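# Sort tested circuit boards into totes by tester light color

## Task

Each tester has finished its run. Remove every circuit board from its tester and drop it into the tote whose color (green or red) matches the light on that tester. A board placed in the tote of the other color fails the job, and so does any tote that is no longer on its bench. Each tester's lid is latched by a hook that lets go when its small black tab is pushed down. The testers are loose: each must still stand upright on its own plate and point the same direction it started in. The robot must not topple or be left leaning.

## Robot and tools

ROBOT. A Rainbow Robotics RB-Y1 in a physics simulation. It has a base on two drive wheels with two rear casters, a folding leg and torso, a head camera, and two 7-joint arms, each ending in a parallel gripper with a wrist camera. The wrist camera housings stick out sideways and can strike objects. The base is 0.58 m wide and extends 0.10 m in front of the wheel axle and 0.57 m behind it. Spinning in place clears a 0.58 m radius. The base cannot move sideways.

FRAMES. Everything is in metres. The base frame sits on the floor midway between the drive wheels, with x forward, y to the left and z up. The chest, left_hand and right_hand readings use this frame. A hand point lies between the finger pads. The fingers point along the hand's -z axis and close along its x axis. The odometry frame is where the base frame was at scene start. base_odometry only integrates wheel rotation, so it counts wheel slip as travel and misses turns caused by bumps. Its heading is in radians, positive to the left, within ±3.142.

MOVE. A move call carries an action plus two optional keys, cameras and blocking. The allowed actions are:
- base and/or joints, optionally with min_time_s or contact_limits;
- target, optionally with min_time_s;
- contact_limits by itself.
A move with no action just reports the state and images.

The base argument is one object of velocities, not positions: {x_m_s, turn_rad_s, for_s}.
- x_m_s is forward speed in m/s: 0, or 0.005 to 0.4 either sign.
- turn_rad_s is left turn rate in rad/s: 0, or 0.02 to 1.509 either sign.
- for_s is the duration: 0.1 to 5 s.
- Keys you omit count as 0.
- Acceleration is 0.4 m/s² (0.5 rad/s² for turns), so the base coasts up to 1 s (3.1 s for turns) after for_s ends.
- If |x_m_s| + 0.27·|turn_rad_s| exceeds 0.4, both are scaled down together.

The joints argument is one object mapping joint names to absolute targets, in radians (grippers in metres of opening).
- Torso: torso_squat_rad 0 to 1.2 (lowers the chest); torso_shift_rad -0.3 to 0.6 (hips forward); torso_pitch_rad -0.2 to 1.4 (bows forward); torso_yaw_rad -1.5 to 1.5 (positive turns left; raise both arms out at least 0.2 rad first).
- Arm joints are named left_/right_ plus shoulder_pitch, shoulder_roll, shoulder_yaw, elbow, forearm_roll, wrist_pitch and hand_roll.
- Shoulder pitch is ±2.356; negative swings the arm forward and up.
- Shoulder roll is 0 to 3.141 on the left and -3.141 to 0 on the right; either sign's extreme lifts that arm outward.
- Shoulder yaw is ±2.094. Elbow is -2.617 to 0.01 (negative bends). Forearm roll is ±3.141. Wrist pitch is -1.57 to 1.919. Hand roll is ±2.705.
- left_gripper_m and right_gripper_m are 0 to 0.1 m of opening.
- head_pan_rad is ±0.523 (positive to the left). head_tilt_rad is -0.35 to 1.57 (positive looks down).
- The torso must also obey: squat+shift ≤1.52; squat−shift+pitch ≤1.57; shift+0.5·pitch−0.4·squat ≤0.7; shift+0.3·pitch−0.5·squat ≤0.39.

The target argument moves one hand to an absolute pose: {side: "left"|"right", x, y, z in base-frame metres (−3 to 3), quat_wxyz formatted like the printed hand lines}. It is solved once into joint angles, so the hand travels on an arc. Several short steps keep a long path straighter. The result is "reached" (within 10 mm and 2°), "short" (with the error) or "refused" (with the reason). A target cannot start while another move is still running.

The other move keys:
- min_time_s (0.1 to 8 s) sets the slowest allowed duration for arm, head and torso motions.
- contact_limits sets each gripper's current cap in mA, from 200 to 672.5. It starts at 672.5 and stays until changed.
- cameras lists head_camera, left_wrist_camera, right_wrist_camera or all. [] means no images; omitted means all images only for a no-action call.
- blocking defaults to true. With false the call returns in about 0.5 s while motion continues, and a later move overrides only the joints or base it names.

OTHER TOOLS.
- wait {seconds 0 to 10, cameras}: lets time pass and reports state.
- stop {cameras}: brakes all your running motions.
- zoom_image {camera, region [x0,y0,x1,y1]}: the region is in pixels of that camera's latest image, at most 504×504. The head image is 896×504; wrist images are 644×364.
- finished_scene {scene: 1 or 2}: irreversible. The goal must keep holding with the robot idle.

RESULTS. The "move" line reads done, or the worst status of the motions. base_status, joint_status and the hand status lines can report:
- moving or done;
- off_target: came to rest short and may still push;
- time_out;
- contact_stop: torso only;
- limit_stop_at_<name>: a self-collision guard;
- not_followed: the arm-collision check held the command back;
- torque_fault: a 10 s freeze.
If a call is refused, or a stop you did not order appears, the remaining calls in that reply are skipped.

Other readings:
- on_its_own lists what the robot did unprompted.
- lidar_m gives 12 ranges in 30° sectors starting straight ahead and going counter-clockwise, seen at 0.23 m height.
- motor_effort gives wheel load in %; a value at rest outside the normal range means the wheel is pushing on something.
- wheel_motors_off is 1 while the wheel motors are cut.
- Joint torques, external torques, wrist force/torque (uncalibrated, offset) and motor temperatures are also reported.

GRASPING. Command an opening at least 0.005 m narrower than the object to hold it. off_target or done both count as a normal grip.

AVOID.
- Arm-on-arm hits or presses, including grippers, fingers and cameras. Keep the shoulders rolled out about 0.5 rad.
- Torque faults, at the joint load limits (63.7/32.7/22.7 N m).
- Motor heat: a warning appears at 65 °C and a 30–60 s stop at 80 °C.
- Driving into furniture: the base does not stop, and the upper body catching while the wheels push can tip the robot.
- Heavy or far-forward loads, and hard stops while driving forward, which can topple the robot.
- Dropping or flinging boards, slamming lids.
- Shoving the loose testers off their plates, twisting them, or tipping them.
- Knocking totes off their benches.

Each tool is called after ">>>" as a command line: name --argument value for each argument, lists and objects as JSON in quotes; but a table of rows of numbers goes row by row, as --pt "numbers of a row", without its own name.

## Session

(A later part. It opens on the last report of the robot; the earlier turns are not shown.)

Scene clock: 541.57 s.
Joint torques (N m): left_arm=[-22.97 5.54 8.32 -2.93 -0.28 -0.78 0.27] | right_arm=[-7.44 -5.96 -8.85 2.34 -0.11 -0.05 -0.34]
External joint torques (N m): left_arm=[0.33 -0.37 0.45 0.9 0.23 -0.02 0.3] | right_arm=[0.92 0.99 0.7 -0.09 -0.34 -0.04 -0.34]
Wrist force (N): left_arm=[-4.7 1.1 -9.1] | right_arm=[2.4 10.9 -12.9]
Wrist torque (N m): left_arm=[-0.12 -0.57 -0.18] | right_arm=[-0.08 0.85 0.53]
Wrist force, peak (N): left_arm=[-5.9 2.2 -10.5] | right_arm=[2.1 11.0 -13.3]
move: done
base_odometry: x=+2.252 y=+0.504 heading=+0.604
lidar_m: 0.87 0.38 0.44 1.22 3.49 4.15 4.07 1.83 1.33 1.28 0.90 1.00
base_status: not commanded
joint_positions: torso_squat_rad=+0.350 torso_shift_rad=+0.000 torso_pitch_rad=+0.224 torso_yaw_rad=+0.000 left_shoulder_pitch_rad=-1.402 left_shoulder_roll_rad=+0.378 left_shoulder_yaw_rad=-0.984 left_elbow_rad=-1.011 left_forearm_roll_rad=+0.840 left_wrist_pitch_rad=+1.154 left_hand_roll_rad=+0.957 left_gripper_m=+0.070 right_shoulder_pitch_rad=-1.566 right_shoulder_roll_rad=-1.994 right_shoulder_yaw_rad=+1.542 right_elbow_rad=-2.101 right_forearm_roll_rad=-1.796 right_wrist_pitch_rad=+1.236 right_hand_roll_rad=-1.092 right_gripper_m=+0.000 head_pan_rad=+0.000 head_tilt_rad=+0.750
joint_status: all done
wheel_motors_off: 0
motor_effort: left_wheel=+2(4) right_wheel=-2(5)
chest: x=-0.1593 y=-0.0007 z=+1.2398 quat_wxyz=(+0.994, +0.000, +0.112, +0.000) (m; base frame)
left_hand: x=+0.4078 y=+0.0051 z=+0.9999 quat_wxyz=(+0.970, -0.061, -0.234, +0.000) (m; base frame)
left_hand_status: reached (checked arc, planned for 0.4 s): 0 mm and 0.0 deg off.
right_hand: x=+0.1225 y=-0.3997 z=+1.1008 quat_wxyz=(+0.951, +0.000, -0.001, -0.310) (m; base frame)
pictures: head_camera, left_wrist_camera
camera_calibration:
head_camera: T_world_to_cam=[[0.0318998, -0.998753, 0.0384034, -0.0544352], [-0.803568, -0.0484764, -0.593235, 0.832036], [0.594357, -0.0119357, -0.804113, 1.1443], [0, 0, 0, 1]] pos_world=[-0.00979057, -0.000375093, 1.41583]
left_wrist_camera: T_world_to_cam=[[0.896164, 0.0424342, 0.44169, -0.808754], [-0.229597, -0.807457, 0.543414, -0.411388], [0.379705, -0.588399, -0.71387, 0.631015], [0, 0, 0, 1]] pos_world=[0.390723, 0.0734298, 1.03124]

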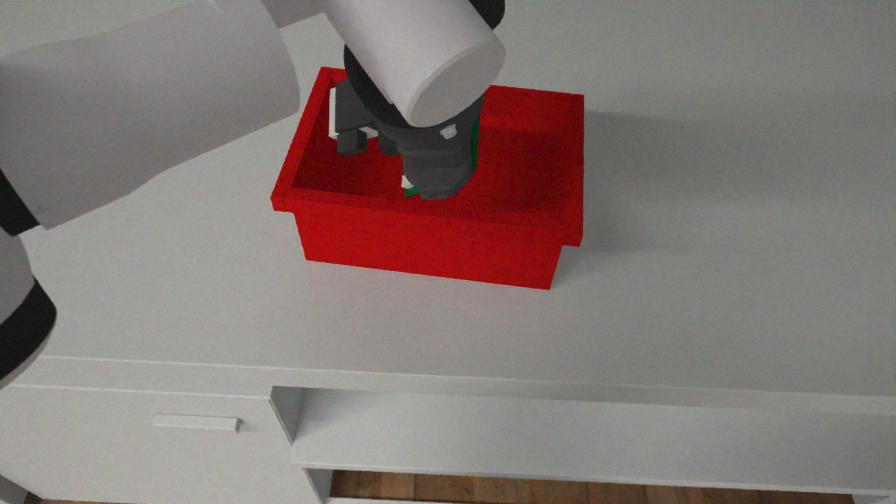

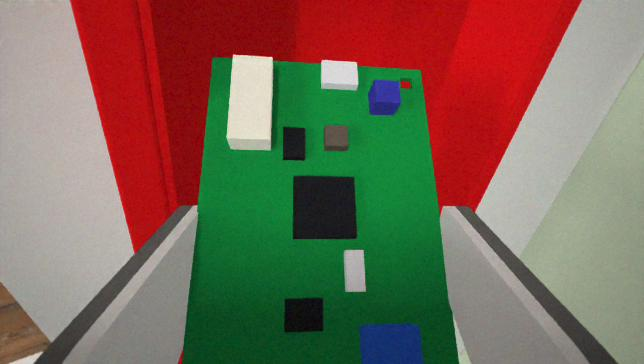

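>>> move --target '{"side":"left","x":0.408,"y":0.005,"z":0.925,"quat_wxyz":[0.97,-0.061,-0.234,0]}' --cameras '["head_camera","left_wrist_camera"]'

>>> move --target '{"side":"left","x":0.406,"y":0.005,"z":0.904,"quat_wxyz":[0.97,-0.061,-0.234,0]}' --min_time_s 1 --cameras '["left_wrist_camera"]'

Scene clock: 549.57 s.
Joint torques (N m): left_arm=[24.86 -15.03 -11.55 4.13 3.45 -1.48 0.69] | right_arm=[-7.39 -6.04 -9.1 2.37 0.03 -0.01 -0.36]
External joint torques (N m): left_arm=[47.97 -20.09 -17.65 8.12 3.89 -0.65 0.72] | right_arm=[0.98 0.83 0.47 -0.09 -0.2 0 -0.36]
Wrist force (N): left_arm=[38.0 14.8 115.1] | right_arm=[2.1 10.7 -13.3]
Wrist torque (N m): left_arm=[-0.10 6.55 -0.95] | right_arm=[-0.06 0.82 0.53]
Wrist force, peak (N): left_arm=[39.4 16.4 131.6] | right_arm=[2.6 12.4 -13.4]
move: short
base_odometry: x=+2.251 y=+0.504 heading=+0.604
lidar_m: 0.88 0.37 0.44 1.22 3.48 4.15 4.08 1.82 1.33 1.28 0.89 1.00
base_status: not commanded
joint_positions: torso_squat_rad=+0.351 torso_shift_rad=-0.002 torso_pitch_rad=+0.219 torso_yaw_rad=+0.001 left_shoulder_pitch_rad=-1.340 left_shoulder_roll_rad=+0.258 left_shoulder_yaw_rad=-1.020 left_elbow_rad=-0.769 left_forearm_roll_rad=+0.789 left_wrist_pitch_rad=+0.947 left_hand_roll_rad=+0.899 left_gripper_m=+0.070 right_shoulder_pitch_rad=-1.566 right_shoulder_roll_rad=-1.994 right_shoulder_yaw_rad=+1.542 right_elbow_rad=-2.101 right_forearm_roll_rad=-1.796 right_wrist_pitch_rad=+1.236 right_hand_roll_rad=-1.092 right_gripper_m=+0.000 head_pan_rad=+0.000 head_tilt_rad=+0.750
joint_status: all done
wheel_motors_off: 0
motor_effort: left_wheel=+16(16) right_wheel=-6(8)
chest: x=-0.1620 y=-0.0004 z=+1.2400 quat_wxyz=(+0.994, +0.000, +0.109, +0.000) (m; base frame)
left_hand: x=+0.4113 y=+0.0055 z=+0.9361 quat_wxyz=(+0.967, -0.063, -0.245, +0.001) (m; base frame)
left_hand_status: short (checked arc, planned for 0.6 s): 12 mm and 1.4 deg off.
right_hand: x=+0.1208 y=-0.3993 z=+1.1024 quat_wxyz=(+0.951, +0.001, -0.004, -0.309) (m; base frame)
pictures: head_camera, left_wrist_camera
camera_calibration:
head_camera: T_world_to_cam=[[0.0323973, -0.998721, 0.0388092, -0.0545276], [-0.800679, -0.0491745, -0.597072, 0.835337], [0.598217, -0.0117302, -0.801249, 1.14306], [0, 0, 0, 1]] pos_world=[-0.0131959, 0.00002779, 1.41675]
left_wrist_camera: T_world_to_cam=[[0.885657, 0.045675, 0.462088, -0.798433], [-0.240957, -0.805467, 0.541445, -0.368989], [0.396927, -0.590878, -0.702362, 0.566534], [0, 0, 0, 1]] pos_world=[0.393355, 0.0740121, 0.966645]

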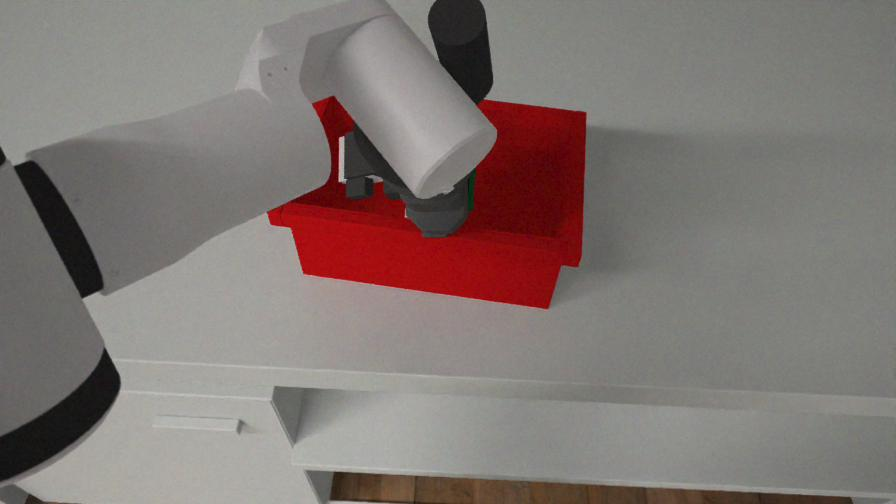

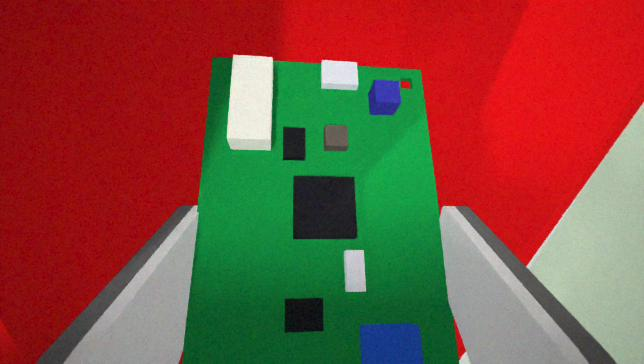

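Scene clock: 559.97 s.
Joint torques (N m): left_arm=[17.71 -8.76 -8.91 4.27 2.64 2.03 0.49] | right_arm=[-7.61 -5.82 -9.1 2.32 -0.03 -0.05 -0.34]
External joint torques (N m): left_arm=[40.92 -13.82 -14.75 8.28 3.06 2.9 0.52] | right_arm=[0.75 1.07 0.47 -0.14 -0.27 -0.04 -0.34]
External joint torques when the fault began: left_arm=[64.17 -30.13 -22.46 12.86 4.44 -3.04 1.14]
Wrist force (N): left_arm=[37.7 0.1 71.5] | right_arm=[2.2 10.9 -12.9]
Wrist torque (N m): left_arm=[0.16 4.41 -0.28] | right_arm=[-0.09 0.83 0.55]
Wrist force, peak (N): left_arm=[46.9 22.6 171.9] | right_arm=[2.7 11.6 -13.8]
move: torque_fault
TORQUE FAULT: left_shoulder_pitch_rad reached its load limit. The robot stopped for 10 seconds, dropped its targets and accepts commands again. The stop added 9.0 s to the call.
base_odometry: x=+2.251 y=+0.504 heading=+0.604
lidar_m: 0.88 0.38 0.43 1.22 3.47 4.15 4.07 1.82 1.33 1.28 0.90 0.99
base_status: not commanded
joint_positions: torso_squat_rad=+0.350 torso_shift_rad=-0.001 torso_pitch_rad=+0.221 torso_yaw_rad=+0.000 left_shoulder_pitch_rad=-1.354 left_shoulder_roll_rad=+0.237 left_shoulder_yaw_rad=-1.014 left_elbow_rad=-0.729 left_forearm_roll_rad=+0.796 left_wrist_pitch_rad=+0.918 left_hand_roll_rad=+0.873 left_gripper_m=+0.070 right_shoulder_pitch_rad=-1.566 right_shoulder_roll_rad=-1.994 right_shoulder_yaw_rad=+1.542 right_elbow_rad=-2.101 right_forearm_roll_rad=-1.796 right_wrist_pitch_rad=+1.236 right_hand_roll_rad=-1.092 right_gripper_m=+0.000 head_pan_rad=+0.000 head_tilt_rad=+0.750
joint_status: left_shoulder_pitch_rad torque_fault (moved -0.013 of +0.010); left_shoulder_roll_rad torque_fault (moved -0.021 of -0.088); left_elbow_rad torque_fault (moved +0.039 of +0.181); left_forearm_roll_rad torque_fault (moved +0.006 of +0.023); left_wrist_pitch_rad torque_fault (moved -0.029 of -0.089); left_hand_roll_rad torque_fault (moved -0.026 of -0.078); the others done
wheel_motors_off: 0
on_its_own: left_shoulder_roll_rad is held at +0.234, not at your +0.170, since a torque_fault; left_elbow_rad is held at -0.728, not at your -0.588, since a torque_fault; left_forearm_roll_rad is held at +0.796, not at your +0.812, since a torque_fault; left_wrist_pitch_rad is held at +0.919, not at your +0.859, since a torque_fault; left_hand_roll_rad is held at +0.873, not at your +0.820, since a torque_fault
motor_effort: left_wheel=+7(27) right_wheel=-6(24)
chest: x=-0.1611 y=-0.0005 z=+1.2399 quat_wxyz=(+0.994, +0.000, +0.110, +0.000) (m; base frame)
left_hand: x=+0.4165 y=-0.0019 z=+0.9383 quat_wxyz=(+0.965, -0.070, -0.252, -0.006) (m; base frame)
left_hand_status: short (checked arc, planned for 1.0 s): torque_fault, 37 mm and 2.4 deg off.
right_hand: x=+0.1213 y=-0.3995 z=+1.1020 quat_wxyz=(+0.951, +0.001, -0.003, -0.309) (m; base frame)
pictures: left_wrist_camera
camera_calibration:
left_wrist_camera: T_world_to_cam=[[0.879762, 0.0375671, 0.473928, -0.812396], [-0.260422, -0.795925, 0.546519, -0.371642], [0.397742, -0.604228, -0.690442, 0.550049], [0, 0, 0, 1]] pos_world=[0.399153, 0.0670751, 0.967903]

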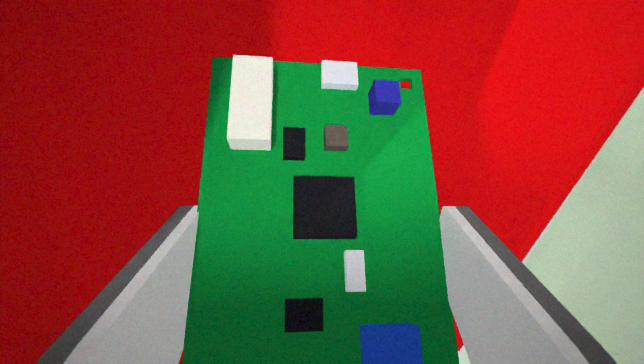

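>>> move --target '{"side":"left","x":0.41,"y":0.003,"z":1.0,"quat_wxyz":[0.97,-0.061,-0.234,0]}' --min_time_s 2

>>> move --target '{"side":"left","x":0.30,"y":0.15,"z":1.12,"quat_wxyz":[0.99,0,-0.12,0]}' --cameras '["head_camera"]'

Scene clock: 567.00 s.
Joint torques (N m): left_arm=[-23.19 7.01 8.75 -4.18 -0.08 -0.41 0.44] | right_arm=[-7.35 -6.2 -9 2.28 -0.04 -0.06 -0.35]
External joint torques (N m): left_arm=[0.27 1.07 1.2 -0.32 0.41 0.36 0.46] | right_arm=[1.01 0.75 0.55 -0.15 -0.27 -0.06 -0.35]
Wrist force (N): left_arm=[-4.6 0.5 -9.2] | right_arm=[2.1 11.0 -13.0]
Wrist torque (N m): left_arm=[-0.06 -0.53 -0.15] | right_arm=[-0.09 0.81 0.53]
Wrist force, peak (N): left_arm=[38.2 -0.1 72.6] | right_arm=[2.0 11.2 -13.3]
move: done
base_odometry: x=+2.251 y=+0.504 heading=+0.604
lidar_m: 0.87 0.38 0.43 1.22 3.48 4.15 4.08 1.83 1.33 1.28 0.90 0.99
base_status: not commanded
joint_positions: torso_squat_rad=+0.350 torso_shift_rad=+0.000 torso_pitch_rad=+0.224 torso_yaw_rad=+0.000 left_shoulder_pitch_rad=-1.414 left_shoulder_roll_rad=+0.354 left_shoulder_yaw_rad=-0.979 left_elbow_rad=-0.959 left_forearm_roll_rad=+0.849 left_wrist_pitch_rad=+1.142 left_hand_roll_rad=+0.932 left_gripper_m=+0.070 right_shoulder_pitch_rad=-1.566 right_shoulder_roll_rad=-1.994 right_shoulder_yaw_rad=+1.542 right_elbow_rad=-2.101 right_forearm_roll_rad=-1.796 right_wrist_pitch_rad=+1.236 right_hand_roll_rad=-1.092 right_gripper_m=+0.000 head_pan_rad=+0.000 head_tilt_rad=+0.750
joint_status: all done
wheel_motors_off: 0
motor_effort: left_wheel=+7(9) right_wheel=-4(7)
chest: x=-0.1594 y=-0.0007 z=+1.2398 quat_wxyz=(+0.994, +0.000, +0.112, +0.000) (m; base frame)
left_hand: x=+0.4107 y=+0.0026 z=+0.9978 quat_wxyz=(+0.971, -0.061, -0.231, +0.000) (m; base frame)
left_hand_status: reached (checked arc, planned for 2.0 s): 2 mm and 0.3 deg off.
right_hand: x=+0.1225 y=-0.3997 z=+1.1009 quat_wxyz=(+0.951, +0.000, -0.001, -0.310) (m; base frame)
camera_calibration:
head_camera: T_world_to_cam=[[0.0318902, -0.998753, 0.0384095, -0.0544445], [-0.803438, -0.0484749, -0.593412, 0.832268], [0.594534, -0.0119356, -0.803982, 1.14426], [0, 0, 0, 1]] pos_world=[-0.00989075, -0.000375098, 1.41593]
left_wrist_camera: T_world_to_cam=[[0.89887, 0.0411848, 0.436276, -0.805904], [-0.227016, -0.807803, 0.543984, -0.413177], [0.374829, -0.588012, -0.71676, 0.6318], [0, 0, 0, 1]] pos_world=[0.393788, 0.0709314, 1.02921]
right_wrist_camera: T_world_to_cam=[[-0.796036, 0.60494, -0.0193565, 0.363002], [0.534903, 0.718119, 0.445178, -0.23535], [0.283206, 0.344024, -0.895233, 1.16009], [0, 0, 0, 1]] pos_world=[0.0863065, -0.449685, 1.15035]

Scene clock: 568.47 s.
Joint torques (N m): left_arm=[-17.72 7.12 10.2 -1.63 -0.32 -0.55 0.31] | right_arm=[-7.52 -6.34 -8.92 2.22 0.01 -0.01 -0.33]
External joint torques (N m): left_arm=[1.96 -0.86 0.07 0.04 0.04 -0.27 0.33] | right_arm=[0.83 0.61 0.63 -0.22 -0.22 0 -0.33]
Wrist force (N): left_arm=[-3.0 -0.5 -9.7] | right_arm=[1.9 11.0 -13.2]
Wrist torque (N m): left_arm=[-0.05 -0.46 -0.19] | right_arm=[-0.09 0.80 0.53]
Wrist force, peak (N): left_arm=[-5.0 0.0 -10.0] | right_arm=[2.1 11.3 -13.3]
move: done
base_odometry: x=+2.251 y=+0.504 heading=+0.604
lidar_m: 0.86 0.38 0.44 1.22 3.48 4.15 4.07 1.82 1.33 1.28 0.89 0.99
base_status: not commanded
joint_positions: torso_squat_rad=+0.350 torso_shift_rad=+0.000 torso_pitch_rad=+0.224 torso_yaw_rad=+0.000 left_shoulder_pitch_rad=-1.354 left_shoulder_roll_rad=+0.908 left_shoulder_yaw_rad=-0.774 left_elbow_rad=-1.715 left_forearm_roll_rad=+1.221 left_wrist_pitch_rad=+1.739 left_hand_roll_rad=+1.018 left_gripper_m=+0.070 right_shoulder_pitch_rad=-1.566 right_shoulder_roll_rad=-1.994 right_shoulder_yaw_rad=+1.542 right_elbow_rad=-2.101 right_forearm_roll_rad=-1.796 right_wrist_pitch_rad=+1.236 right_hand_roll_rad=-1.092 right_gripper_m=+0.000 head_pan_rad=+0.000 head_tilt_rad=+0.750
joint_status: all done
wheel_motors_off: 0
motor_effort: left_wheel=+7(8) right_wheel=-4(6)
chest: x=-0.1593 y=-0.0007 z=+1.2398 quat_wxyz=(+0.994, +0.000, +0.112, +0.000) (m; base frame)
left_hand: x=+0.2996 y=+0.1500 z=+1.1204 quat_wxyz=(+0.993, +0.003, -0.116, -0.001) (m; base frame)
left_hand_status: reached (checked arc, planned for 1.1 s): 1 mm and 0.6 deg off.
right_hand: x=+0.1225 y=-0.3997 z=+1.1008 quat_wxyz=(+0.951, +0.000, -0.001, -0.310) (m; base frame)
pictures: head_camera
camera_calibration:
head_camera: T_world_to_cam=[[0.0319778, -0.998748, 0.0384647, -0.0544247], [-0.803517, -0.0485765, -0.593297, 0.832188], [0.594423, -0.0119347, -0.804064, 1.14432], [0, 0, 0, 1]] pos_world=[-0.00979079, -0.000274726, 1.41593]

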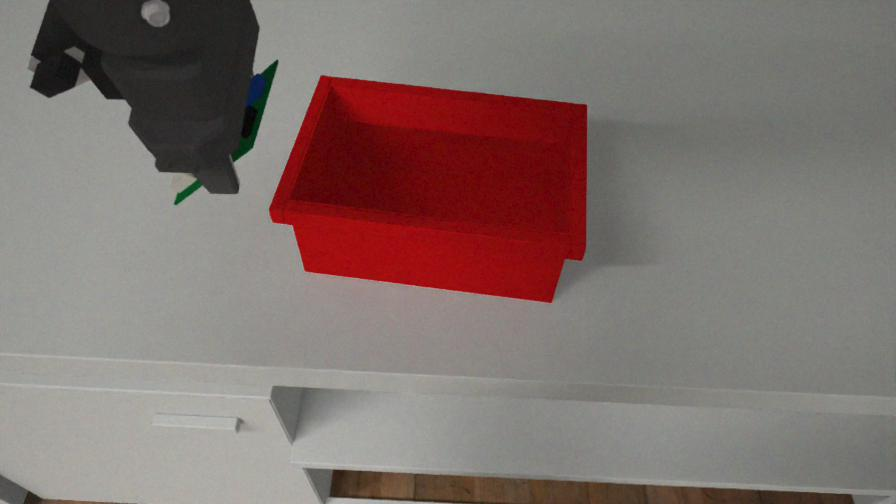

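>>> move --target '{"side":"left","x":0.43,"y":0.005,"z":1.03,"quat_wxyz":[0.976,-0.061,-0.2,0]}'

>>> move --target '{"side":"left","x":0.43,"y":0.005,"z":0.96,"quat_wxyz":[0.976,-0.061,-0.2,0]}' --min_time_s 1.5 --cameras '["head_camera","left_wrist_camera"]'

Scene clock: 584.83 s.
Joint torques (N m): left_arm=[-23.29 7.05 4.77 -3.05 0.01 -0.65 0.13] | right_arm=[-7.51 -5.77 -8.75 2.24 0.05 -0.05 -0.35]
External joint torques (N m): left_arm=[1.31 0.1 -0.96 1.25 0.3 0.15 0.15] | right_arm=[0.84 1.17 0.8 -0.2 -0.18 -0.04 -0.35]
Wrist force (N): left_arm=[-3.8 0.8 -9.3] | right_arm=[2.1 10.9 -12.9]
Wrist torque (N m): left_arm=[-0.09 -0.48 -0.19] | right_arm=[-0.08 0.82 0.52]
Wrist force, peak (N): left_arm=[-4.0 -0.3 -9.9] | right_arm=[2.3 11.3 -13.2]
move: done
base_odometry: x=+2.251 y=+0.504 heading=+0.604
lidar_m: 0.88 0.37 0.45 1.22 3.47 4.15 4.08 1.82 1.33 1.29 0.90 0.99
base_status: not commanded
joint_positions: torso_squat_rad=+0.350 torso_shift_rad=+0.000 torso_pitch_rad=+0.224 torso_yaw_rad=+0.000 left_shoulder_pitch_rad=-1.531 left_shoulder_roll_rad=+0.278 left_shoulder_yaw_rad=-0.859 left_elbow_rad=-0.698 left_forearm_roll_rad=+0.929 left_wrist_pitch_rad=+1.192 left_hand_roll_rad=+0.728 left_gripper_m=+0.070 right_shoulder_pitch_rad=-1.566 right_shoulder_roll_rad=-1.994 right_shoulder_yaw_rad=+1.542 right_elbow_rad=-2.101 right_forearm_roll_rad=-1.796 right_wrist_pitch_rad=+1.236 right_hand_roll_rad=-1.092 right_gripper_m=+0.000 head_pan_rad=+0.000 head_tilt_rad=+0.750
joint_status: all done
wheel_motors_off: 0
motor_effort: left_wheel=+5(7) right_wheel=-3(5)
chest: x=-0.1593 y=-0.0007 z=+1.2398 quat_wxyz=(+0.994, +0.000, +0.112, +0.000) (m; base frame)
left_hand: x=+0.4297 y=+0.0048 z=+1.0300 quat_wxyz=(+0.978, -0.062, -0.202, +0.000) (m; base frame)
left_hand_status: reached (checked arc, planned for 1.4 s): 0 mm and 0.2 deg off.
right_hand: x=+0.1225 y=-0.3997 z=+1.1008 quat_wxyz=(+0.951, +0.000, -0.001, -0.310) (m; base frame)
camera_calibration:
head_camera: T_world_to_cam=[[0.0318998, -0.998753, 0.0384034, -0.054439], [-0.803568, -0.0484764, -0.593235, 0.832095], [0.594357, -0.0119357, -0.804113, 1.14438], [0, 0, 0, 1]] pos_world=[-0.00979057, -0.000375093, 1.41593]
left_wrist_camera: T_world_to_cam=[[0.923848, 0.0386365, 0.380804, -0.790785], [-0.196279, -0.806301, 0.55799, -0.452276], [0.328602, -0.590242, -0.737317, 0.690097], [0, 0, 0, 1]] pos_world=[0.415026, 0.0732067, 1.06232]
right_wrist_camera: T_world_to_cam=[[-0.796008, 0.604983, -0.0191513, 0.36286], [0.535055, 0.718089, 0.445044, -0.235232], [0.282996, 0.344012, -0.895304, 1.16007], [0, 0, 0, 1]] pos_world=[0.0864053, -0.449685, 1.15025]

Scene clock: 586.67 s.
Joint torques (N m): left_arm=[-22.34 5.06 1.96 -3.26 -0.11 -1.06 -0.21] | right_arm=[-7.65 -6.23 -8.97 2.33 0.03 -0.02 -0.36]
External joint torques (N m): left_arm=[1.9 -1.22 -1.11 1.13 0.06 -0.2 -0.19] | right_arm=[0.71 0.72 0.58 -0.11 -0.19 -0.01 -0.36]
Wrist force (N): left_arm=[-3.9 0.5 -8.9] | right_arm=[2.3 10.8 -13.0]
Wrist torque (N m): left_arm=[-0.06 -0.50 -0.18] | right_arm=[-0.07 0.86 0.53]
Wrist force, peak (N): left_arm=[-4.3 0.4 -9.5] | right_arm=[2.3 11.2 -13.2]
move: done
base_odometry: x=+2.251 y=+0.504 heading=+0.604
lidar_m: 0.87 0.37 0.44 1.23 3.48 4.15 4.07 1.83 1.34 1.28 0.90 0.99
base_status: not commanded
joint_positions: torso_squat_rad=+0.350 torso_shift_rad=+0.000 torso_pitch_rad=+0.224 torso_yaw_rad=+0.000 left_shoulder_pitch_rad=-1.503 left_shoulder_roll_rad=+0.123 left_shoulder_yaw_rad=-0.862 left_elbow_rad=-0.368 left_forearm_roll_rad=+0.928 left_wrist_pitch_rad=+0.964 left_hand_roll_rad=+0.593 left_gripper_m=+0.070 right_shoulder_pitch_rad=-1.566 right_shoulder_roll_rad=-1.994 right_shoulder_yaw_rad=+1.542 right_elbow_rad=-2.101 right_forearm_roll_rad=-1.796 right_wrist_pitch_rad=+1.236 right_hand_roll_rad=-1.092 right_gripper_m=+0.000 head_pan_rad=+0.000 head_tilt_rad=+0.750
joint_status: all done
wheel_motors_off: 0
motor_effort: left_wheel=+7(7) right_wheel=-3(5)
chest: x=-0.1593 y=-0.0007 z=+1.2398 quat_wxyz=(+0.994, +0.000, +0.112, +0.000) (m; base frame)
left_hand: x=+0.4293 y=+0.0052 z=+0.9602 quat_wxyz=(+0.977, -0.063, -0.205, +0.000) (m; base frame)
left_hand_status: reached (checked arc, planned for 1.5 s): 1 mm and 0.6 deg off.
right_hand: x=+0.1225 y=-0.3997 z=+1.1008 quat_wxyz=(+0.951, +0.000, -0.001, -0.310) (m; base frame)
pictures: head_camera, left_wrist_camera
camera_calibration:
head_camera: T_world_to_cam=[[0.0318998, -0.998753, 0.0384034, -0.054439], [-0.803568, -0.0484764, -0.593235, 0.832095], [0.594357, -0.0119357, -0.804113, 1.14438], [0, 0, 0, 1]] pos_world=[-0.00979057, -0.000375093, 1.41593]
left_wrist_camera: T_world_to_cam=[[0.921205, 0.0399885, 0.387017, -0.768681], [-0.199592, -0.805281, 0.558288, -0.411908], [0.333983, -0.591543, -0.733848, 0.633362], [0, 0, 0, 1]] pos_world=[0.414367, 0.0736969, 0.992248]

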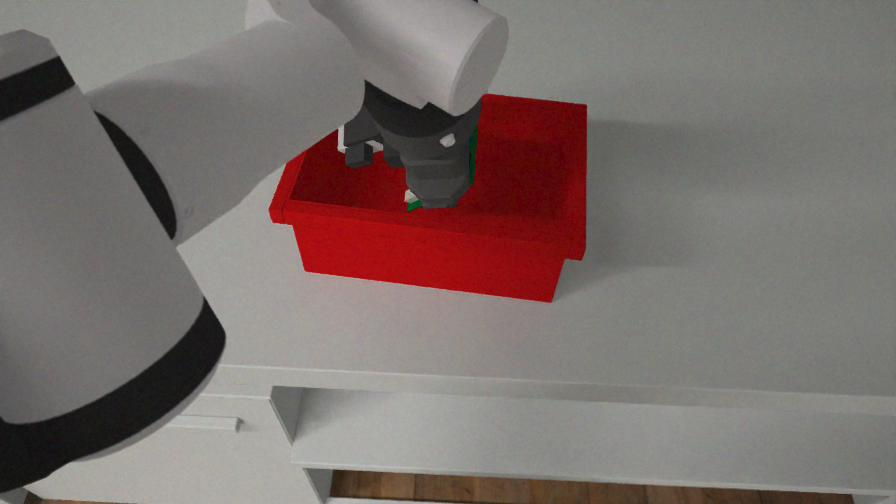

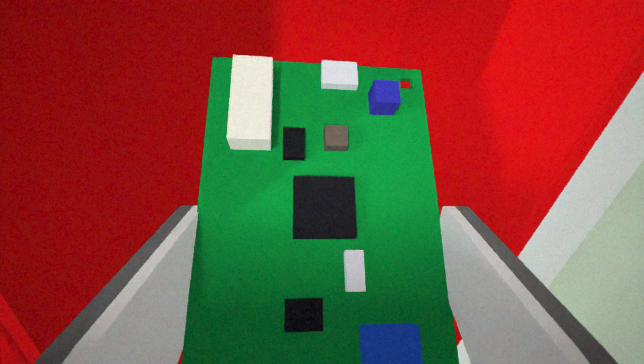

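>>> move --target '{"side":"left","x":0.42,"y":0.005,"z":1.09,"quat_wxyz":[0.976,-0.061,-0.2,0]}'

>>> move --base '{"x_m_s":0.08,"for_s":0.5}' --cameras '["head_camera"]'

>>> move --target '{"side":"left","x":0.388,"y":0.005,"z":0.95,"quat_wxyz":[0.976,-0.061,-0.2,0]}' --min_time_s 1.5 --cameras '["left_wrist_camera"]'

Scene clock: 595.87 s.
Joint torques (N m): left_arm=[-22.99 6.97 7.33 -3.96 -0.04 -0.91 -0.1] | right_arm=[-7.6 -6.34 -8.9 2.28 -0.05 -0.13 -0.29]
External joint torques (N m): left_arm=[1.47 -0.42 0.31 0.06 0.31 -0.15 -0.07] | right_arm=[0.75 0.61 0.65 -0.16 -0.28 -0.12 -0.29]
Wrist force (N): left_arm=[-4.2 0.7 -9.3] | right_arm=[2.0 11.1 -13.1]
Wrist torque (N m): left_arm=[-0.04 -0.50 -0.18] | right_arm=[-0.11 0.81 0.52]
Wrist force, peak (N): left_arm=[-5.1 0.6 -10.1] | right_arm=[2.2 11.2 -13.4]
move: done
base_odometry: x=+2.251 y=+0.504 heading=+0.604
lidar_m: 0.87 0.37 0.44 1.22 3.48 4.16 4.07 1.82 1.33 1.28 0.89 0.99
base_status: not commanded
joint_positions: torso_squat_rad=+0.350 torso_shift_rad=+0.000 torso_pitch_rad=+0.224 torso_yaw_rad=+0.000 left_shoulder_pitch_rad=-1.581 left_shoulder_roll_rad=+0.367 left_shoulder_yaw_rad=-0.825 left_elbow_rad=-0.883 left_forearm_roll_rad=+0.957 left_wrist_pitch_rad=+1.361 left_hand_roll_rad=+0.799 left_gripper_m=+0.070 right_shoulder_pitch_rad=-1.566 right_shoulder_roll_rad=-1.994 right_shoulder_yaw_rad=+1.542 right_elbow_rad=-2.101 right_forearm_roll_rad=-1.796 right_wrist_pitch_rad=+1.236 right_hand_roll_rad=-1.092 right_gripper_m=+0.000 head_pan_rad=+0.000 head_tilt_rad=+0.750
joint_status: all done
wheel_motors_off: 0
motor_effort: left_wheel=+7(7) right_wheel=-4(5)
chest: x=-0.1593 y=-0.0007 z=+1.2398 quat_wxyz=(+0.994, +0.000, +0.112, +0.000) (m; base frame)
left_hand: x=+0.4197 y=+0.0050 z=+1.0901 quat_wxyz=(+0.978, -0.061, -0.199, +0.000) (m; base frame)
left_hand_status: reached (checked arc, planned for 0.8 s): 0 mm and 0.2 deg off.
right_hand: x=+0.1225 y=-0.3997 z=+1.1008 quat_wxyz=(+0.951, +0.000, -0.001, -0.310) (m; base frame)
camera_calibration:
head_camera: T_world_to_cam=[[0.0320392, -0.998749, 0.0383814, -0.0544058], [-0.803562, -0.0485755, -0.593236, 0.832096], [0.594358, -0.011835, -0.804113, 1.14439], [0, 0, 0, 1]] pos_world=[-0.00979083, -0.000374565, 1.41593]
left_wrist_camera: T_world_to_cam=[[0.9261, 0.0374615, 0.375413, -0.79943], [-0.193409, -0.807218, 0.557667, -0.488485], [0.323931, -0.589064, -0.740319, 0.743013], [0, 0, 0, 1]] pos_world=[0.40519, 0.0733157, 1.1226]
right_wrist_camera: T_world_to_cam=[[-0.79604, 0.60494, -0.0191778, 0.362874], [0.535008, 0.718125, 0.445043, -0.235211], [0.282997, 0.344012, -0.895304, 1.16007], [0, 0, 0, 1]] pos_world=[0.0864054, -0.449685, 1.15025]

Scene clock: 596.87 s.
Joint torques (N m): left_arm=[-23.11 6.68 7.41 -3.78 -0.11 -0.88 -0.02] | right_arm=[-7.68 -5.98 -8.95 2.24 0.08 -0.03 -0.21]
External joint torques (N m): left_arm=[1.35 -0.71 0.4 0.23 0.24 -0.12 0] | right_arm=[0.68 0.97 0.6 -0.2 -0.15 -0.02 -0.21]
Wrist force (N): left_arm=[-3.9 0.8 -9.4] | right_arm=[2.4 11.0 -13.0]
Wrist torque (N m): left_arm=[-0.07 -0.46 -0.18] | right_arm=[-0.10 0.86 0.54]
Wrist force, peak (N): left_arm=[-3.7 0.8 -9.9] | right_arm=[2.8 11.1 -13.2]
move: done
base_odometry: x=+2.284 y=+0.527 heading=+0.604
lidar_m: 0.87 0.35 0.39 1.21 3.46 4.18 4.11 1.82 1.33 0.92 0.89 0.95
base_status: done (sent for 0.5 of 0.5 s)
joint_positions: torso_squat_rad=+0.350 torso_shift_rad=+0.000 torso_pitch_rad=+0.224 torso_yaw_rad=+0.000 left_shoulder_pitch_rad=-1.581 left_shoulder_roll_rad=+0.367 left_shoulder_yaw_rad=-0.825 left_elbow_rad=-0.883 left_forearm_roll_rad=+0.957 left_wrist_pitch_rad=+1.361 left_hand_roll_rad=+0.799 left_gripper_m=+0.070 right_shoulder_pitch_rad=-1.566 right_shoulder_roll_rad=-1.994 right_shoulder_yaw_rad=+1.542 right_elbow_rad=-2.101 right_forearm_roll_rad=-1.796 right_wrist_pitch_rad=+1.236 right_hand_roll_rad=-1.092 right_gripper_m=+0.000 head_pan_rad=+0.000 head_tilt_rad=+0.750
joint_status: not commanded
wheel_motors_off: 0
motor_effort: left_wheel=-1(23) right_wheel=-5(19)
chest: x=-0.1593 y=-0.0007 z=+1.2398 quat_wxyz=(+0.994, +0.000, +0.112, +0.000) (m; base frame)
left_hand: x=+0.4197 y=+0.0050 z=+1.0900 quat_wxyz=(+0.978, -0.061, -0.199, +0.000) (m; base frame)
right_hand: x=+0.1226 y=-0.3997 z=+1.1008 quat_wxyz=(+0.951, +0.000, -0.001, -0.310) (m; base frame)
pictures: head_camera
camera_calibration:
head_camera: T_world_to_cam=[[0.0319635, -0.998754, 0.0383217, -0.0543218], [-0.803613, -0.0484781, -0.593174, 0.832029], [0.594293, -0.0118359, -0.804162, 1.14431], [0, 0, 0, 1]] pos_world=[-0.00969062, -0.000374921, 1.41583]

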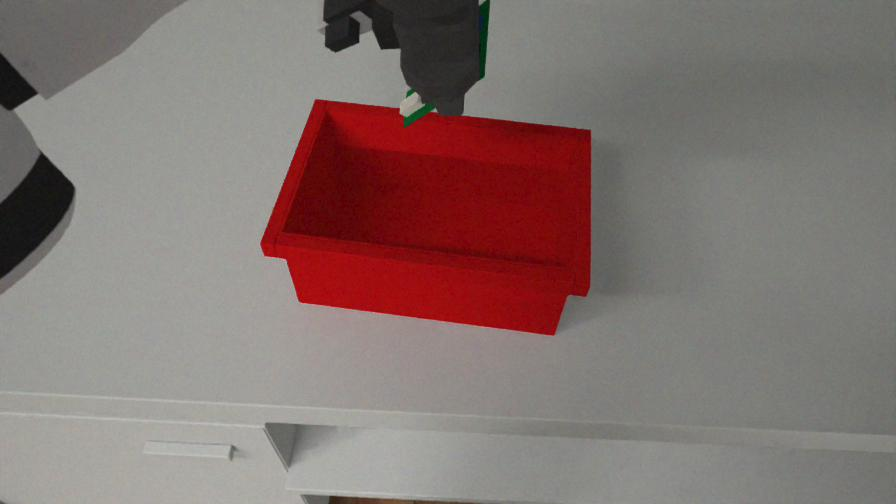

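Scene clock: 598.70 s.
Joint torques (N m): left_arm=[-20.77 3.79 6.08 -4.8 -0.33 -1.05 0.39] | right_arm=[-7.54 -6.28 -8.96 2.42 -0.1 0.04 -0.32]
External joint torques (N m): left_arm=[1.92 -1.15 -0.97 -0.2 0.06 -0.33 0.41] | right_arm=[0.81 0.66 0.59 -0.02 -0.33 0.04 -0.32]
Wrist force (N): left_arm=[-4.0 0.6 -9.3] | right_arm=[2.2 10.9 -12.8]
Wrist torque (N m): left_arm=[-0.09 -0.50 -0.17] | right_arm=[-0.09 0.85 0.54]
Wrist force, peak (N): left_arm=[-4.2 0.9 -9.9] | right_arm=[2.1 11.0 -13.3]
move: done
base_odometry: x=+2.284 y=+0.527 heading=+0.604
lidar_m: 0.86 0.35 0.39 1.21 3.45 4.19 4.11 1.82 1.33 0.91 0.89 0.95
base_status: not commanded
joint_positions: torso_squat_rad=+0.350 torso_shift_rad=+0.000 torso_pitch_rad=+0.224 torso_yaw_rad=+0.000 left_shoulder_pitch_rad=-1.315 left_shoulder_roll_rad=+0.314 left_shoulder_yaw_rad=-0.949 left_elbow_rad=-0.943 left_forearm_roll_rad=+0.803 left_wrist_pitch_rad=+1.128 left_hand_roll_rad=+0.908 left_gripper_m=+0.070 right_shoulder_pitch_rad=-1.566 right_shoulder_roll_rad=-1.994 right_shoulder_yaw_rad=+1.542 right_elbow_rad=-2.101 right_forearm_roll_rad=-1.796 right_wrist_pitch_rad=+1.236 right_hand_roll_rad=-1.092 right_gripper_m=+0.000 head_pan_rad=+0.000 head_tilt_rad=+0.750
joint_status: all done
wheel_motors_off: 0
motor_effort: left_wheel=-1(1) right_wheel=-3(6)
chest: x=-0.1593 y=-0.0007 z=+1.2398 quat_wxyz=(+0.994, +0.000, +0.112, +0.000) (m; base frame)
left_hand: x=+0.3880 y=+0.0053 z=+0.9503 quat_wxyz=(+0.978, -0.061, -0.201, +0.000) (m; base frame)
left_hand_status: reached (checked arc, planned for 1.5 s): 0 mm and 0.1 deg off.
right_hand: x=+0.1225 y=-0.3997 z=+1.1008 quat_wxyz=(+0.951, +0.000, -0.001, -0.310) (m; base frame)
pictures: left_wrist_camera
camera_calibration:
left_wrist_camera: T_world_to_cam=[[0.924308, 0.0388093, 0.379669, -0.720892], [-0.195074, -0.807001, 0.5574, -0.415497], [0.328025, -0.589273, -0.738347, 0.646466], [0, 0, 0, 1]] pos_world=[0.373217, 0.073616, 0.982615]

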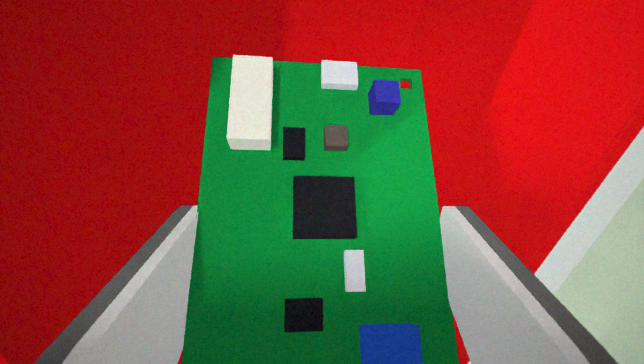

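Continue down in small steps.

>>> move --target '{"side":"left","x":0.388,"y":0.005,"z":0.93,"quat_wxyz":[0.976,-0.061,-0.2,0]}' --min_time_s 1

>>> move --target '{"side":"left","x":0.388,"y":0.005,"z":0.915,"quat_wxyz":[0.976,-0.061,-0.2,0]}' --min_time_s 1 --cameras '["head_camera","left_wrist_camera"]'

Scene clock: 605.83 s.
Joint torques (N m): left_arm=[-8.85 -1.18 0.6 -1.06 0.45 -1.52 0.06] | right_arm=[-7.5 -6.16 -8.99 2.42 -0.08 -0.07 -0.38]
External joint torques (N m): left_arm=[13.8 -5.9 -5.92 3.56 0.82 -0.79 0.08] | right_arm=[0.85 0.77 0.57 -0.02 -0.31 -0.06 -0.38]
Wrist force (N): left_arm=[7.6 3.4 23.3] | right_arm=[2.3 11.0 -13.2]
Wrist torque (N m): left_arm=[0.26 1.91 -0.51] | right_arm=[-0.10 0.85 0.51]
Wrist force, peak (N): left_arm=[8.1 3.2 27.3] | right_arm=[2.0 11.1 -13.4]
move: done
base_odometry: x=+2.284 y=+0.527 heading=+0.604
lidar_m: 0.86 0.34 0.38 1.21 3.45 4.19 4.12 1.82 1.33 0.92 0.89 0.95
base_status: not commanded
joint_positions: torso_squat_rad=+0.350 torso_shift_rad=+0.000 torso_pitch_rad=+0.223 torso_yaw_rad=+0.000 left_shoulder_pitch_rad=-1.303 left_shoulder_roll_rad=+0.280 left_shoulder_yaw_rad=-0.958 left_elbow_rad=-0.868 left_forearm_roll_rad=+0.793 left_wrist_pitch_rad=+1.069 left_hand_roll_rad=+0.885 left_gripper_m=+0.070 right_shoulder_pitch_rad=-1.566 right_shoulder_roll_rad=-1.994 right_shoulder_yaw_rad=+1.542 right_elbow_rad=-2.101 right_forearm_roll_rad=-1.796 right_wrist_pitch_rad=+1.236 right_hand_roll_rad=-1.092 right_gripper_m=+0.000 head_pan_rad=+0.000 head_tilt_rad=+0.750
joint_status: all done
wheel_motors_off: 0
motor_effort: left_wheel=+1(3) right_wheel=-5(6)
chest: x=-0.1598 y=-0.0007 z=+1.2398 quat_wxyz=(+0.994, +0.000, +0.111, +0.000) (m; base frame)
left_hand: x=+0.3891 y=+0.0050 z=+0.9328 quat_wxyz=(+0.977, -0.062, -0.203, +0.000) (m; base frame)
left_hand_status: reached (checked arc, planned for 1.0 s): 3 mm and 0.3 deg off.
right_hand: x=+0.1222 y=-0.3997 z=+1.1011 quat_wxyz=(+0.951, +0.000, -0.002, -0.310) (m; base frame)
camera_calibration:
head_camera: T_world_to_cam=[[0.0320013, -0.998749, 0.0384138, -0.0544336], [-0.802968, -0.0485761, -0.594039, 0.832738], [0.595162, -0.011835, -0.803518, 1.14405], [0, 0, 0, 1]] pos_world=[-0.0104917, -0.000374563, 1.41604]
left_wrist_camera: T_world_to_cam=[[0.922714, 0.0391376, 0.383492, -0.718275], [-0.197418, -0.806493, 0.557311, -0.404736], [0.331096, -0.589947, -0.736436, 0.630083], [0, 0, 0, 1]] pos_world=[0.374243, 0.0734103, 0.965033]
right_wrist_camera: T_world_to_cam=[[-0.796042, 0.604911, -0.0199975, 0.363496], [0.534525, 0.718147, 0.445587, -0.235708], [0.283902, 0.344017, -0.895015, 1.16005], [0, 0, 0, 1]] pos_world=[0.0860105, -0.449685, 1.15056]

Scene clock: 607.17 s.
Joint torques (N m): left_arm=[33.28 -8.87 -16.49 12.79 -0.28 -4.02 0.22] | right_arm=[-7.58 -5.91 -8.81 2.27 0 -0.09 -0.41]
External joint torques (N m): left_arm=[56.05 -13.53 -22.53 17.39 0.07 -3.25 0.25] | right_arm=[0.79 0.94 0.77 -0.2 -0.24 -0.07 -0.41]
Wrist force (N): left_arm=[33.0 1.7 147.4] | right_arm=[1.9 11.0 -12.9]
Wrist torque (N m): left_arm=[1.74 10.21 -0.68] | right_arm=[-0.10 0.81 0.53]
Wrist force, peak (N): left_arm=[31.2 2.4 154.3] | right_arm=[2.4 11.1 -13.4]
move: short
base_odometry: x=+2.284 y=+0.527 heading=+0.604
lidar_m: 0.87 0.35 0.38 1.21 3.48 4.19 4.11 1.82 1.33 0.92 0.89 0.95
base_status: not commanded
joint_positions: torso_squat_rad=+0.351 torso_shift_rad=-0.002 torso_pitch_rad=+0.218 torso_yaw_rad=+0.000 left_shoulder_pitch_rad=-1.306 left_shoulder_roll_rad=+0.247 left_shoulder_yaw_rad=-0.958 left_elbow_rad=-0.794 left_forearm_roll_rad=+0.791 left_wrist_pitch_rad=+1.019 left_hand_roll_rad=+0.858 left_gripper_m=+0.070 right_shoulder_pitch_rad=-1.566 right_shoulder_roll_rad=-1.994 right_shoulder_yaw_rad=+1.542 right_elbow_rad=-2.101 right_forearm_roll_rad=-1.796 right_wrist_pitch_rad=+1.236 right_hand_roll_rad=-1.092 right_gripper_m=+0.000 head_pan_rad=+0.000 head_tilt_rad=+0.750
joint_status: all done
wheel_motors_off: 0
motor_effort: left_wheel=+12(12) right_wheel=-2(7)
chest: x=-0.1624 y=-0.0005 z=+1.2400 quat_wxyz=(+0.994, +0.000, +0.109, +0.000) (m; base frame)
left_hand: x=+0.3921 y=+0.0027 z=+0.9268 quat_wxyz=(+0.976, -0.064, -0.210, -0.001) (m; base frame)
left_hand_status: short (checked arc, planned for 1.0 s): 13 mm and 1.2 deg off.
right_hand: x=+0.1204 y=-0.3994 z=+1.1026 quat_wxyz=(+0.951, +0.001, -0.004, -0.309) (m; base frame)
pictures: head_camera, left_wrist_camera
camera_calibration:
head_camera: T_world_to_cam=[[0.0321251, -0.998736, 0.0386567, -0.0544048], [-0.800225, -0.0488744, -0.597705, 0.835877], [0.598839, -0.0117327, -0.800783, 1.14293], [0, 0, 0, 1]] pos_world=[-0.0137961, -0.0000733073, 1.41695]
left_wrist_camera: T_world_to_cam=[[0.917158, 0.0387757, 0.396633, -0.728642], [-0.207549, -0.803157, 0.558446, -0.399795], [0.340213, -0.594504, -0.728574, 0.612464], [0, 0, 0, 1]] pos_world=[0.376935, 0.0712676, 0.958493]

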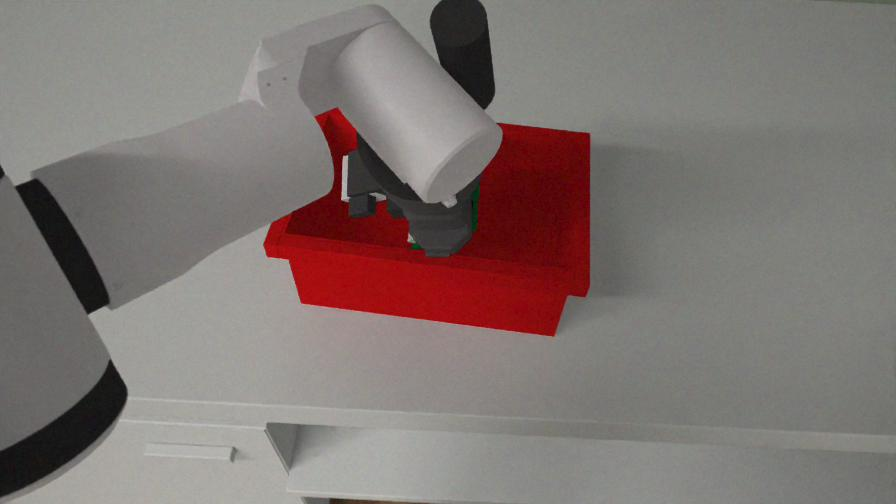

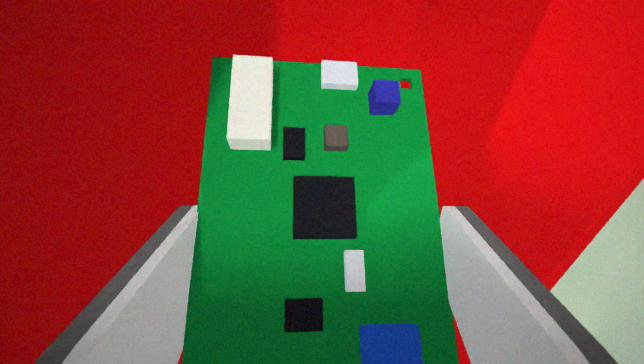

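>>> move --target '{"side":"left","x":0.39,"y":0.005,"z":0.99,"quat_wxyz":[0.99,-0.061,-0.12,0]}' --min_time_s 2

>>> move --target '{"side":"left","x":0.397,"y":0.005,"z":0.98,"quat_wxyz":[0.997,-0.061,-0.05,0]}' --min_time_s 1 --cameras '["head_camera","left_wrist_camera"]'

>>> move --target '{"side":"left","x":0.397,"y":0.005,"z":0.928,"quat_wxyz":[0.997,-0.061,-0.05,0]}' --min_time_s 1.5 --cameras '["head_camera","left_wrist_camera"]'

Scene clock: 625.37 s.
Joint torques (N m): left_arm=[-23.74 4.54 6.06 -3.19 0.33 -0.23 -0.32] | right_arm=[-7.46 -6.09 -8.85 2.32 -0.01 -0.03 -0.37]
External joint torques (N m): left_arm=[0.39 -1.85 1.02 1.35 0.4 0.35 -0.31] | right_arm=[0.89 0.85 0.7 -0.12 -0.24 -0.02 -0.37]
Wrist force (N): left_arm=[-4.2 1.1 -9.7] | right_arm=[2.2 11.1 -13.1]
Wrist torque (N m): left_arm=[-0.12 -0.60 -0.18] | right_arm=[-0.10 0.83 0.52]
Wrist force, peak (N): left_arm=[33.2 1.7 148.5] | right_arm=[2.1 11.0 -13.4]
move: done
base_odometry: x=+2.284 y=+0.527 heading=+0.604
lidar_m: 0.86 0.35 0.38 1.21 3.45 4.19 4.12 1.82 1.33 0.92 0.89 0.94
base_status: not commanded
joint_positions: torso_squat_rad=+0.350 torso_shift_rad=+0.000 torso_pitch_rad=+0.224 torso_yaw_rad=+0.000 left_shoulder_pitch_rad=-1.491 left_shoulder_roll_rad=+0.229 left_shoulder_yaw_rad=-0.843 left_elbow_rad=-0.621 left_forearm_roll_rad=+1.000 left_wrist_pitch_rad=+1.256 left_hand_roll_rad=+0.665 left_gripper_m=+0.070 right_shoulder_pitch_rad=-1.566 right_shoulder_roll_rad=-1.994 right_shoulder_yaw_rad=+1.542 right_elbow_rad=-2.101 right_forearm_roll_rad=-1.796 right_wrist_pitch_rad=+1.236 right_hand_roll_rad=-1.092 right_gripper_m=+0.000 head_pan_rad=+0.000 head_tilt_rad=+0.750
joint_status: all done
wheel_motors_off: 0
motor_effort: left_wheel=+8(14) right_wheel=-3(5)
chest: x=-0.1594 y=-0.0007 z=+1.2398 quat_wxyz=(+0.994, +0.000, +0.112, +0.000) (m; base frame)
left_hand: x=+0.3915 y=+0.0049 z=+0.9868 quat_wxyz=(+0.991, -0.061, -0.118, +0.000) (m; base frame)
left_hand_status: reached (checked arc, planned for 2.0 s): 4 mm and 0.2 deg off.
right_hand: x=+0.1224 y=-0.3997 z=+1.1009 quat_wxyz=(+0.951, +0.000, -0.001, -0.310) (m; base frame)
camera_calibration:
head_camera: T_world_to_cam=[[0.0318902, -0.998753, 0.0384095, -0.0544445], [-0.803438, -0.0484749, -0.593412, 0.832268], [0.594534, -0.0119356, -0.803982, 1.14426], [0, 0, 0, 1]] pos_world=[-0.00989075, -0.000375098, 1.41593]
left_wrist_camera: T_world_to_cam=[[0.974997, 0.0285063, 0.220383, -0.600712], [-0.107881, -0.806311, 0.581571, -0.493506], [0.194276, -0.590805, -0.783075, 0.768578], [0, 0, 0, 1]] pos_world=[0.383137, 0.0732848, 1.02125]
right_wrist_camera: T_world_to_cam=[[-0.796036, 0.60494, -0.0193565, 0.363002], [0.534903, 0.718119, 0.445178, -0.23535], [0.283206, 0.344024, -0.895233, 1.16009], [0, 0, 0, 1]] pos_world=[0.0863065, -0.449685, 1.15035]

Scene clock: 626.77 s.
Joint torques (N m): left_arm=[-23.32 6.14 3.67 -3.38 0.39 -0.82 -0.07] | right_arm=[-7.5 -5.87 -8.86 2.3 -0.08 0.02 -0.31]
External joint torques (N m): left_arm=[1.12 -0.92 1.26 1.2 0.28 -0.25 -0.06] | right_arm=[0.85 1.07 0.69 -0.13 -0.31 0.03 -0.31]
Wrist force (N): left_arm=[-3.7 1.4 -9.4] | right_arm=[2.1 10.8 -12.9]
Wrist torque (N m): left_arm=[-0.13 -0.57 -0.20] | right_arm=[-0.07 0.83 0.53]
Wrist force, peak (N): left_arm=[-4.2 1.9 -10.1] | right_arm=[2.2 11.3 -13.2]
move: short
base_odometry: x=+2.284 y=+0.527 heading=+0.604
lidar_m: 0.86 0.35 0.38 1.21 3.45 4.18 4.11 1.82 1.34 0.92 0.90 0.96
base_status: not commanded
joint_positions: torso_squat_rad=+0.350 torso_shift_rad=+0.000 torso_pitch_rad=+0.224 torso_yaw_rad=+0.000 left_shoulder_pitch_rad=-1.590 left_shoulder_roll_rad=+0.118 left_shoulder_yaw_rad=-0.780 left_elbow_rad=-0.267 left_forearm_roll_rad=+1.075 left_wrist_pitch_rad=+1.175 left_hand_roll_rad=+0.460 left_gripper_m=+0.070 right_shoulder_pitch_rad=-1.566 right_shoulder_roll_rad=-1.994 right_shoulder_yaw_rad=+1.542 right_elbow_rad=-2.101 right_forearm_roll_rad=-1.796 right_wrist_pitch_rad=+1.236 right_hand_roll_rad=-1.092 right_gripper_m=+0.000 head_pan_rad=+0.000 head_tilt_rad=+0.750
joint_status: all done
wheel_motors_off: 0
motor_effort: left_wheel=+7(9) right_wheel=-4(5)
chest: x=-0.1594 y=-0.0007 z=+1.2398 quat_wxyz=(+0.994, +0.000, +0.112, +0.000) (m; base frame)
left_hand: x=+0.3964 y=+0.0054 z=+0.9802 quat_wxyz=(+0.992, -0.078, -0.101, +0.002) (m; base frame)
left_hand_status: short (checked arc, as near as the solve gets, planned for 1.0 s): 1 mm and 6.2 deg off. The place is met; only the turn is off.
right_hand: x=+0.1225 y=-0.3997 z=+1.1008 quat_wxyz=(+0.951, +0.000, -0.001, -0.310) (m; base frame)
pictures: head_camera, left_wrist_camera
camera_calibration:
head_camera: T_world_to_cam=[[0.0318951, -0.998753, 0.0384085, -0.054443], [-0.803485, -0.0484773, -0.593347, 0.832175], [0.594469, -0.0119358, -0.80403, 1.14433], [0, 0, 0, 1]] pos_world=[-0.00989068, -0.000375089, 1.41593]
left_wrist_camera: T_world_to_cam=[[0.982081, 0.0334345, 0.185467, -0.572614], [-0.0887508, -0.786122, 0.611666, -0.525842], [0.166251, -0.617166, -0.769069, 0.760212], [0, 0, 0, 1]] pos_world=[0.389299, 0.0749462, 1.0125]

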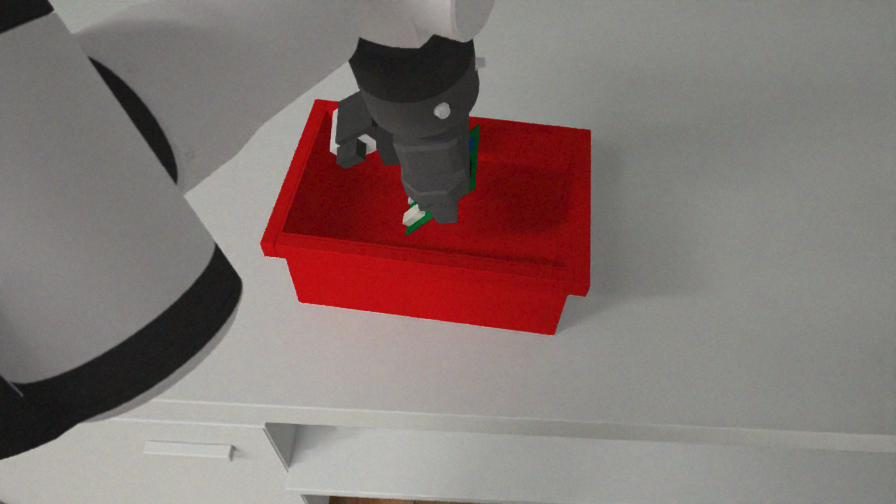

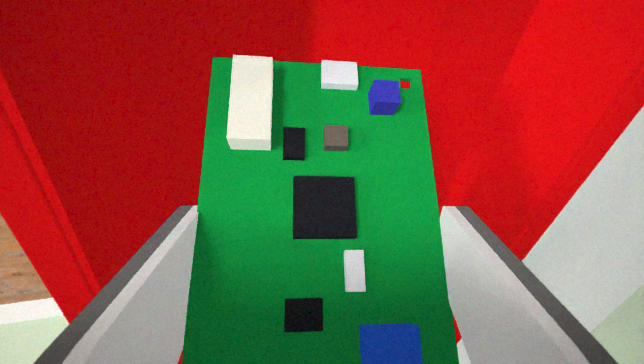

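Scene clock: 628.60 s.
Joint torques (N m): left_arm=[-21.41 4.17 0.83 -3.31 0.13 -0.94 0.43] | right_arm=[-7.37 -6.31 -9.01 2.19 -0.05 -0.09 -0.31]
External joint torques (N m): left_arm=[2.39 -1.8 -1.5 1.32 0.05 -0.24 0.44] | right_arm=[0.99 0.63 0.54 -0.24 -0.28 -0.08 -0.31]
Wrist force (N): left_arm=[-4.1 1.5 -9.6] | right_arm=[2.2 10.9 -13.2]
Wrist torque (N m): left_arm=[-0.13 -0.58 -0.20] | right_arm=[-0.09 0.83 0.52]
Wrist force, peak (N): left_arm=[-4.0 1.3 -9.8] | right_arm=[2.3 11.1 -13.3]
move: short
base_odometry: x=+2.284 y=+0.527 heading=+0.604
lidar_m: 0.87 0.35 0.38 1.20 3.45 4.19 4.11 1.82 1.33 0.92 0.89 0.95
base_status: not commanded
joint_positions: torso_squat_rad=+0.350 torso_shift_rad=+0.000 torso_pitch_rad=+0.224 torso_yaw_rad=+0.000 left_shoulder_pitch_rad=-1.481 left_shoulder_roll_rad=+0.089 left_shoulder_yaw_rad=-0.807 left_elbow_rad=-0.267 left_forearm_roll_rad=+1.038 left_wrist_pitch_rad=+0.999 left_hand_roll_rad=+0.464 left_gripper_m=+0.070 right_shoulder_pitch_rad=-1.566 right_shoulder_roll_rad=-1.994 right_shoulder_yaw_rad=+1.542 right_elbow_rad=-2.101 right_forearm_roll_rad=-1.796 right_wrist_pitch_rad=+1.236 right_hand_roll_rad=-1.092 right_gripper_m=+0.000 head_pan_rad=+0.000 head_tilt_rad=+0.750
joint_status: all done
wheel_motors_off: 0
motor_effort: left_wheel=+7(8) right_wheel=-3(6)
chest: x=-0.1594 y=-0.0007 z=+1.2398 quat_wxyz=(+0.994, +0.000, +0.112, +0.000) (m; base frame)
left_hand: x=+0.3964 y=+0.0053 z=+0.9285 quat_wxyz=(+0.987, -0.088, -0.134, +0.004) (m; base frame)
left_hand_status: short (checked arc, as near as the solve gets, planned for 1.5 s): 1 mm and 10.2 deg off. The place is met; only the turn is off.
right_hand: x=+0.1225 y=-0.3997 z=+1.1008 quat_wxyz=(+0.951, +0.000, -0.001, -0.310) (m; base frame)
pictures: head_camera, left_wrist_camera
camera_calibration:
head_camera: T_world_to_cam=[[0.0318951, -0.998753, 0.0384085, -0.054443], [-0.803485, -0.0484773, -0.593347, 0.832175], [0.594469, -0.0119358, -0.80403, 1.14433], [0, 0, 0, 1]] pos_world=[-0.00989068, -0.000375089, 1.41593]
left_wrist_camera: T_world_to_cam=[[0.967369, 0.0442542, 0.249477, -0.616673], [-0.124898, -0.773398, 0.621495, -0.489181], [0.220449, -0.632374, -0.742634, 0.674536], [0, 0, 0, 1]] pos_world=[0.386752, 0.0755178, 0.958802]

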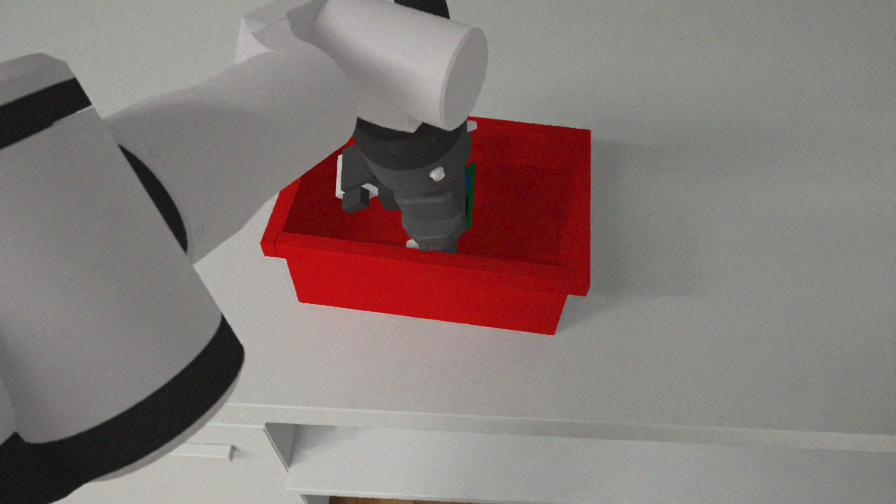

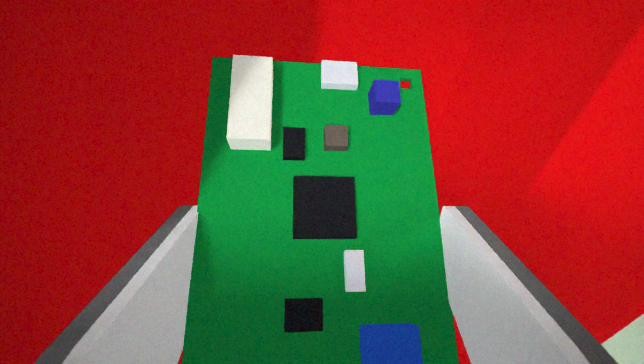

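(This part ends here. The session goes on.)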